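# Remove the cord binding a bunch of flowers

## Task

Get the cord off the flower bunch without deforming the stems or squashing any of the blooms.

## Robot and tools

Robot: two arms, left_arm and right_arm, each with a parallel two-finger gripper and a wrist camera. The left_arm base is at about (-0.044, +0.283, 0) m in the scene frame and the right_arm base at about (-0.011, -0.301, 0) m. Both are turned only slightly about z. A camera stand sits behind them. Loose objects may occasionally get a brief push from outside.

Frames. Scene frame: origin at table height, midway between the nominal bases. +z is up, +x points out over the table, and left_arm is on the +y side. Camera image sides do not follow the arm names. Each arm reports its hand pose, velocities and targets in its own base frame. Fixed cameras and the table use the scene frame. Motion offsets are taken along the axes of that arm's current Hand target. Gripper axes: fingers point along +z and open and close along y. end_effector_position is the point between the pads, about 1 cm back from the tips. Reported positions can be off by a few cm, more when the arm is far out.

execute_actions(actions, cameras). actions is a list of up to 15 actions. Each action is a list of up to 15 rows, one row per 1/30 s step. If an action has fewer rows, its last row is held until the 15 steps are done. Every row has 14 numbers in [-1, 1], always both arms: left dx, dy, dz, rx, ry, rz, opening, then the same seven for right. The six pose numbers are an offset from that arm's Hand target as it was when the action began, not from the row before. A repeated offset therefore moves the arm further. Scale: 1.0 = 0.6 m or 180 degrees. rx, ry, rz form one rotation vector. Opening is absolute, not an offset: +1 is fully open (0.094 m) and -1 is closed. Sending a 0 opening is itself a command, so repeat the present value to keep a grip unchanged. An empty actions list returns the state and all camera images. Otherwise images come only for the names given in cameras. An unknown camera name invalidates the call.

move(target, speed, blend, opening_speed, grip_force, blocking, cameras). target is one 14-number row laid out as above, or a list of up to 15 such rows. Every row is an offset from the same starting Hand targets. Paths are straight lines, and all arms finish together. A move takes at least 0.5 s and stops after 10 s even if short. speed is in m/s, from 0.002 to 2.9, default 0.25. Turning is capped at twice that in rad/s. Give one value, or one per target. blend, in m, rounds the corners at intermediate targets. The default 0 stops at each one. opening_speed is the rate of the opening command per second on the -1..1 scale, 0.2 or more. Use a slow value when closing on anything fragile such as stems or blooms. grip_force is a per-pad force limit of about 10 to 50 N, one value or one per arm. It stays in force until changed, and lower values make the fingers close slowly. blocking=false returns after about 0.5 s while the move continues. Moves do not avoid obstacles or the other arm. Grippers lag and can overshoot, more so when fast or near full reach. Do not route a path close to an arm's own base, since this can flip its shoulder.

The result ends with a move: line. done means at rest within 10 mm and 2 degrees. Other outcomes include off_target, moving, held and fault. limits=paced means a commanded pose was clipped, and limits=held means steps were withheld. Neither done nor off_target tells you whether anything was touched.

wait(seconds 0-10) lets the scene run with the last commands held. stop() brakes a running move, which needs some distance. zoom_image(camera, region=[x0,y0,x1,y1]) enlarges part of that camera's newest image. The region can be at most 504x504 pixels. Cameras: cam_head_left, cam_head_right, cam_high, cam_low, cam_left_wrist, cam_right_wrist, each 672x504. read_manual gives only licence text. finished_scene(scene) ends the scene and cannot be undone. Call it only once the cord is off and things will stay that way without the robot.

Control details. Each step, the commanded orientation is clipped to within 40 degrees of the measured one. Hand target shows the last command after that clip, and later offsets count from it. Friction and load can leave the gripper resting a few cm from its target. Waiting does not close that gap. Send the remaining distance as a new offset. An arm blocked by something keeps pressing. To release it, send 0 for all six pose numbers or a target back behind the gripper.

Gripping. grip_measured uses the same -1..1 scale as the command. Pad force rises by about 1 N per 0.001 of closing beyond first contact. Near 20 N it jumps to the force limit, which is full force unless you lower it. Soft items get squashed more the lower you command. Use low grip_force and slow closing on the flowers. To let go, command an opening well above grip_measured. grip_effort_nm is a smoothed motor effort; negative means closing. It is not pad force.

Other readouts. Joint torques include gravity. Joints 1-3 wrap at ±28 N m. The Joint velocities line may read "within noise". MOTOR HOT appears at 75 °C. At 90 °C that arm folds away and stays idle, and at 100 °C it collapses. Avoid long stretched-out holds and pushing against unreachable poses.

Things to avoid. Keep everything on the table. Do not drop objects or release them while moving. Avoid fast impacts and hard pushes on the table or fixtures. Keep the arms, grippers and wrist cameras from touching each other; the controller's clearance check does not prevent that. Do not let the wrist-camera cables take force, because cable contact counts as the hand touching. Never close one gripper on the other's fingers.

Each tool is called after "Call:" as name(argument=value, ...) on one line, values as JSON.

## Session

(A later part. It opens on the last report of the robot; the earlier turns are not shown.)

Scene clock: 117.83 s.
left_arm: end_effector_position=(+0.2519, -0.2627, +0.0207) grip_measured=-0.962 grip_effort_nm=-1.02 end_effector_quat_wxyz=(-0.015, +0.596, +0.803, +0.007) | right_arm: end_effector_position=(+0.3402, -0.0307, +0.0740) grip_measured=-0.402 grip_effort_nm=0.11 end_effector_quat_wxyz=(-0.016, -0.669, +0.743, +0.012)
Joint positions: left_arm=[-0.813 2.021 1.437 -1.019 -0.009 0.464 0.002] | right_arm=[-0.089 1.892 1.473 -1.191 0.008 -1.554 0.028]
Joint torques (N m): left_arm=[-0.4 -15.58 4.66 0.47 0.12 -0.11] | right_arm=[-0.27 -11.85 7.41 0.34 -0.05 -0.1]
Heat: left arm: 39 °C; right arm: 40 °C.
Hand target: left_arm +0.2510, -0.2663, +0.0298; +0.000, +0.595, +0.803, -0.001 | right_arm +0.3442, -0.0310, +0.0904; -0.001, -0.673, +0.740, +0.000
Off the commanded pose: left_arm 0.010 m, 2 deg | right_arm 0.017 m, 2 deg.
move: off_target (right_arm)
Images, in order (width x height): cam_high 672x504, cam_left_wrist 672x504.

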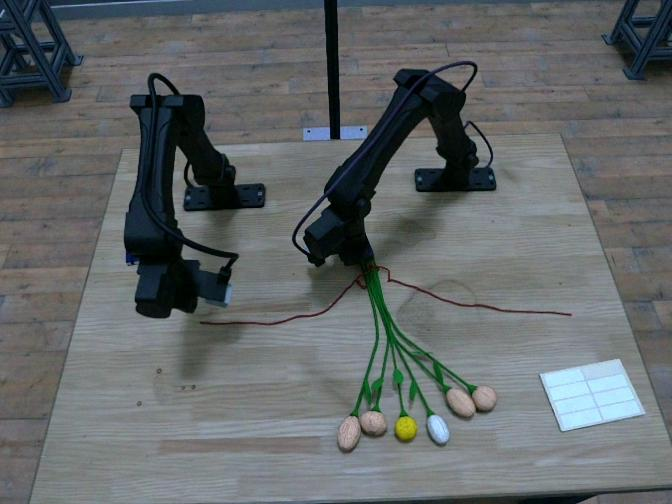

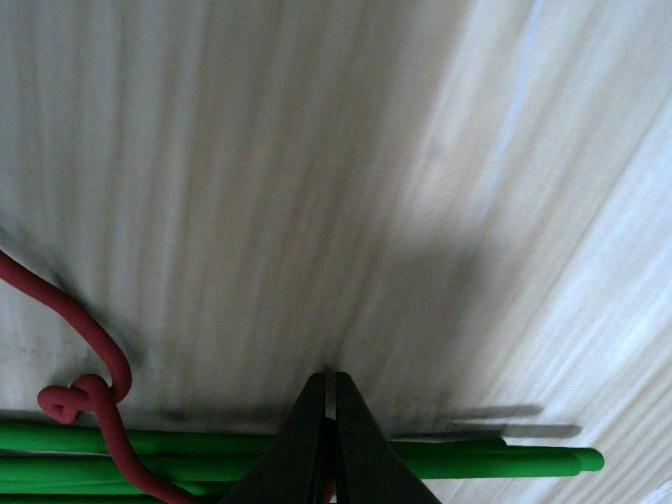

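Call:
move(target=[0.0,-0.16,-0.005,0,0,0,-1,0,0,0,0,0,0,-0.4], speed=0.05, cameras=["cam_left_wrist","cam_high","cam_head_right"])

Call:
zoom_image(camera="cam_high", region=[280, 180, 480, 340])

Scene clock: 122.07 s.
left_arm: end_effector_position=(+0.1602, -0.2917, +0.0256) grip_measured=-0.962 grip_effort_nm=-1.02 end_effector_quat_wxyz=(-0.013, +0.596, +0.803, +0.009) | right_arm: end_effector_position=(+0.3402, -0.0307, +0.0740) grip_measured=-0.402 grip_effort_nm=0.11 end_effector_quat_wxyz=(-0.016, -0.669, +0.743, +0.012)
Joint positions: left_arm=[-1.074 1.903 1.288 -0.988 -0.005 0.203 0.002] | right_arm=[-0.089 1.892 1.473 -1.191 0.008 -1.554 0.028]
Joint torques (N m): left_arm=[-0.35 -13.98 4.59 0.49 0.09 -0.09] | right_arm=[-0.27 -11.85 7.42 0.34 -0.05 -0.09]
Heat: left arm: 40 °C; right arm: 40 °C.
Hand target: left_arm +0.1591, -0.2943, +0.0329; +0.000, +0.595, +0.804, -0.001 | right_arm +0.3442, -0.0310, +0.0904; -0.001, -0.673, +0.740, +0.000
Off the commanded pose: left_arm 0.008 m, 2 deg | right_arm 0.017 m, 2 deg.
move: off_target (right_arm)
Images, in order (width x height): cam_head_right 672x504, cam_high 672x504, cam_left_wrist 672x504.

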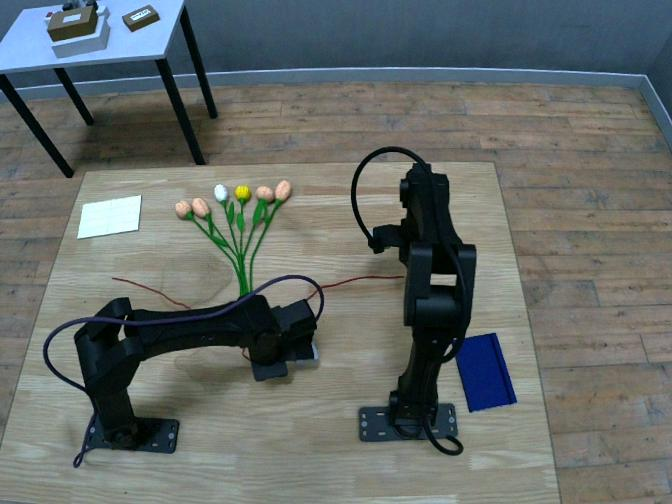

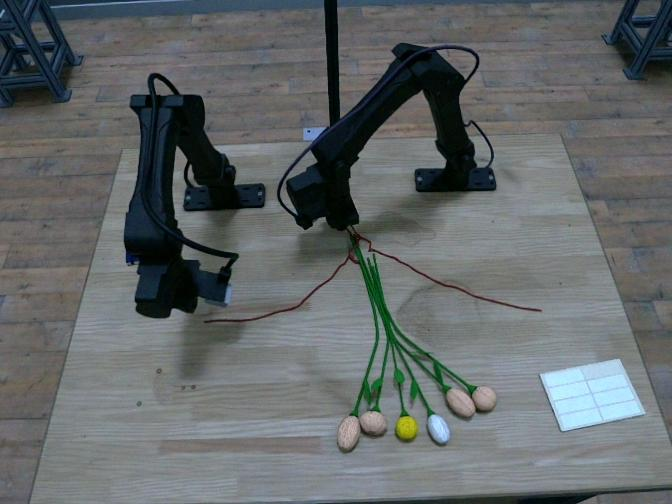

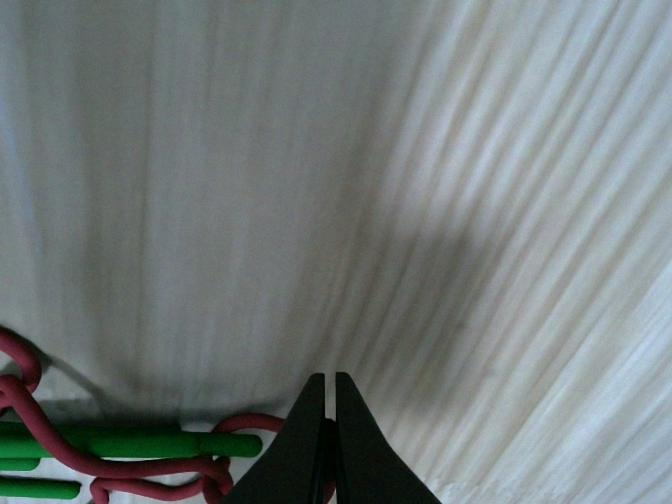

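Scaled by 2.520 from the camera's 672x504 image, which has a finer 960x720 frame.

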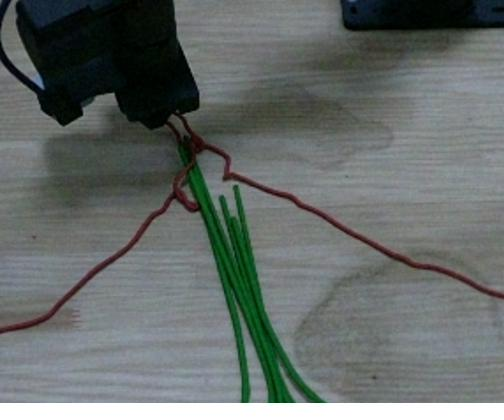

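Call:
move(target=[0.0,-0.12,-0.01,0,0,0,-1,0,0,0,0,0,0,-0.4], speed=0.06, cameras=["cam_left_wrist","cam_high","cam_head_right"])

Call:
zoom_image(camera="cam_high", region=[280, 160, 480, 320])

Scene clock: 125.90 s.
left_arm: end_effector_position=(+0.0920, -0.3163, +0.0311) grip_measured=-0.962 grip_effort_nm=-1.02 end_effector_quat_wxyz=(-0.006, +0.597, +0.802, +0.006) | right_arm: end_effector_position=(+0.3402, -0.0307, +0.0740) grip_measured=-0.402 grip_effort_nm=0.11 end_effector_quat_wxyz=(-0.016, -0.669, +0.743, +0.012)
Joint positions: left_arm=[-1.292 1.871 1.269 -0.986 -0.003 -0.013 0.002] | right_arm=[-0.089 1.892 1.473 -1.191 0.008 -1.554 0.028]
Joint torques (N m): left_arm=[-0.24 -13.68 4.85 0.35 0.06 -0.04] | right_arm=[-0.27 -11.85 7.42 0.34 -0.04 -0.09]
Heat: left arm: 40 °C; right arm: 40 °C.
Hand target: left_arm +0.0903, -0.3152, +0.0390; +0.000, +0.595, +0.804, -0.001 | right_arm +0.3442, -0.0310, +0.0904; -0.001, -0.673, +0.740, +0.000
Off the commanded pose: left_arm 0.008 m, 1 deg | right_arm 0.017 m, 2 deg.
move: off_target (right_arm)
Images, in order (width x height): cam_head_right 672x504, cam_high 672x504, cam_left_wrist 672x504.

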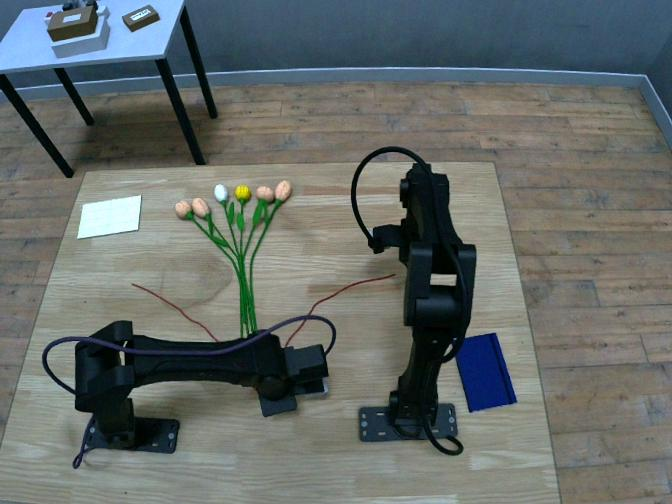

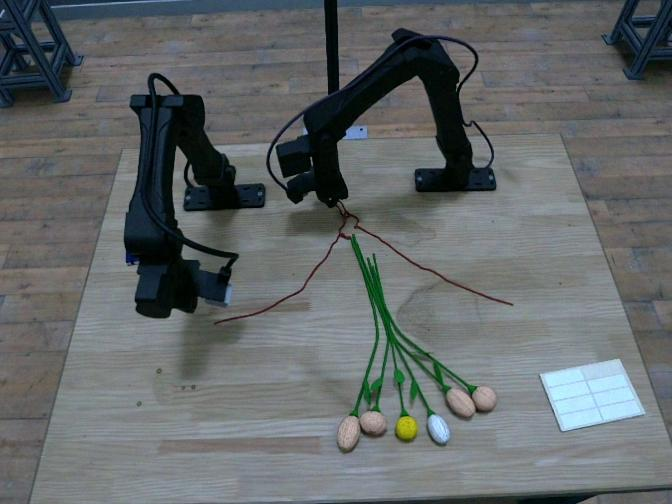

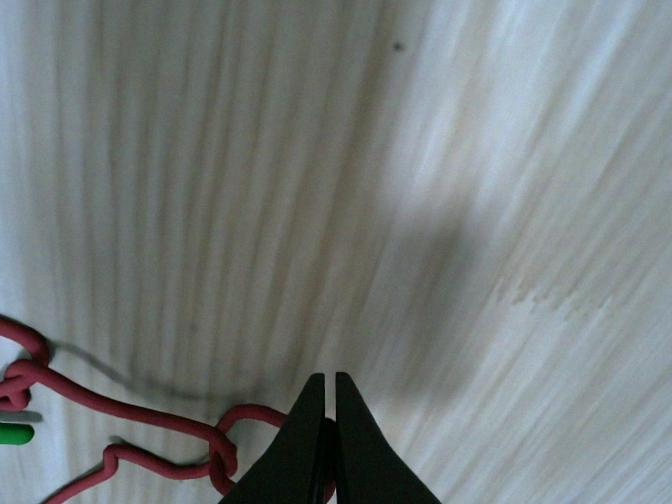

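Scaled by 2.520 from the camera's 672x504 image, which has a finer 960x720 frame.

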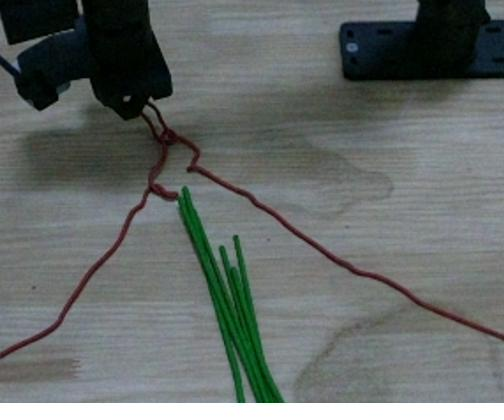

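Call:
move(target=[[-0.0138,-0.126,0.0,0,0,0,-1,0,0,0,0,0,0,-0.4],[-0.0138,-0.126,0.025,0,0,0,-0.5,0,0,0,0,0,0,-0.4],[-0.0138,-0.126,-0.09,0,0,0,-0.5,0,0,0,0,0,0,-0.4]], speed=[0.07, 0.06, 0.1], cameras=["cam_left_wrist","cam_high","cam_head_right","cam_head_left"])

Call:
zoom_image(camera="cam_high", region=[260, 150, 500, 330])

Scene clock: 135.57 s.
left_arm: end_effector_position=(+0.0209, -0.3414, +0.0812) grip_measured=-0.502 grip_effort_nm=0.11 end_effector_quat_wxyz=(-0.010, +0.597, +0.802, +0.012) | right_arm: end_effector_position=(+0.3402, -0.0307, +0.0740) grip_measured=-0.402 grip_effort_nm=0.11 end_effector_quat_wxyz=(-0.016, -0.669, +0.743, +0.012)
Joint positions: left_arm=[-1.513 1.882 1.489 -1.21 -0.001 -0.234 0.023] | right_arm=[-0.089 1.892 1.473 -1.191 0.008 -1.554 0.028]
Joint torques (N m): left_arm=[-0.14 -13.31 7.01 0.29 0.04 -0.1] | right_arm=[-0.25 -11.85 7.41 0.34 -0.05 -0.09]
Heat: left arm: 40 °C; right arm: 40 °C.
Hand target: left_arm +0.0205, -0.3452, +0.0931; +0.000, +0.595, +0.804, -0.001 | right_arm +0.3442, -0.0310, +0.0904; -0.001, -0.673, +0.740, +0.000
Off the commanded pose: left_arm 0.013 m, 2 deg | right_arm 0.017 m, 2 deg.
move: off_target (left_arm, right_arm)
Images, in order (width x height): cam_head_left 672x504, cam_head_right 672x504, cam_high 672x504, cam_left_wrist 672x504.

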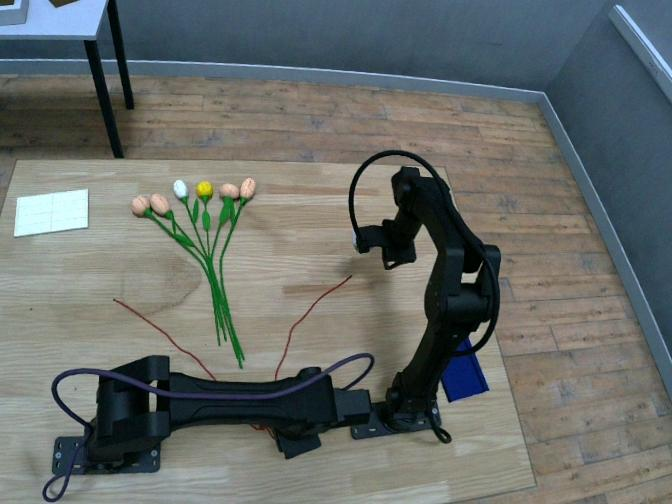

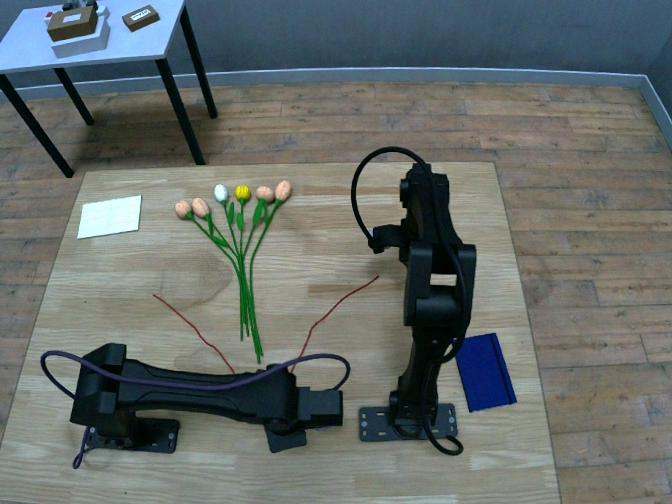

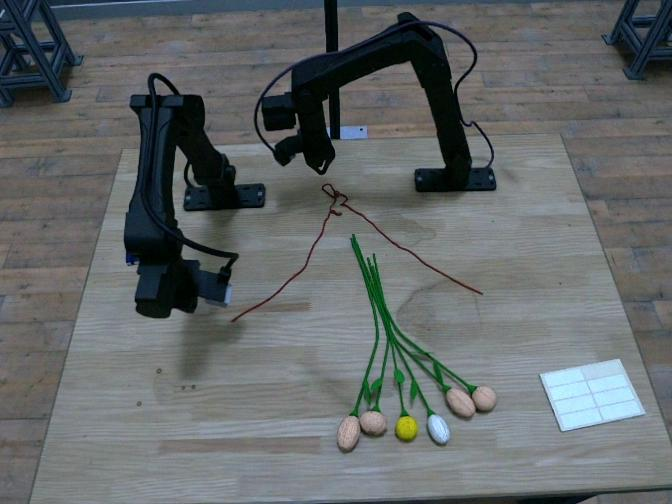

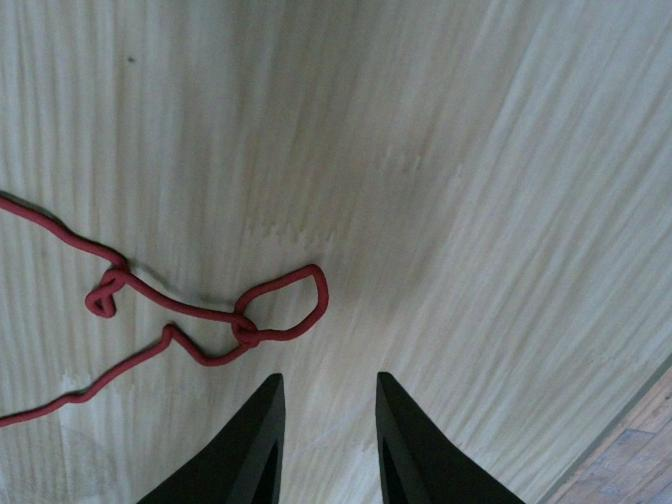

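Scaled by 2.100 from the camera's 672x504 image, which has a finer 960x720 frame.

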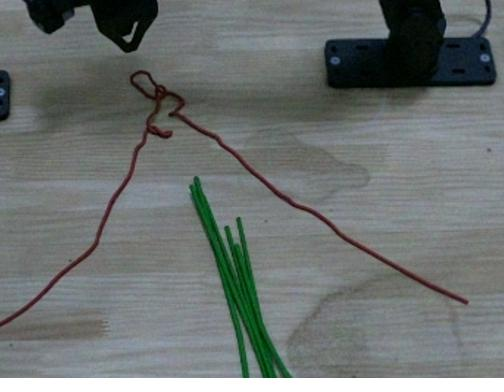

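Call:
finished_scene(scene=2)

The scene is finished: the task was done.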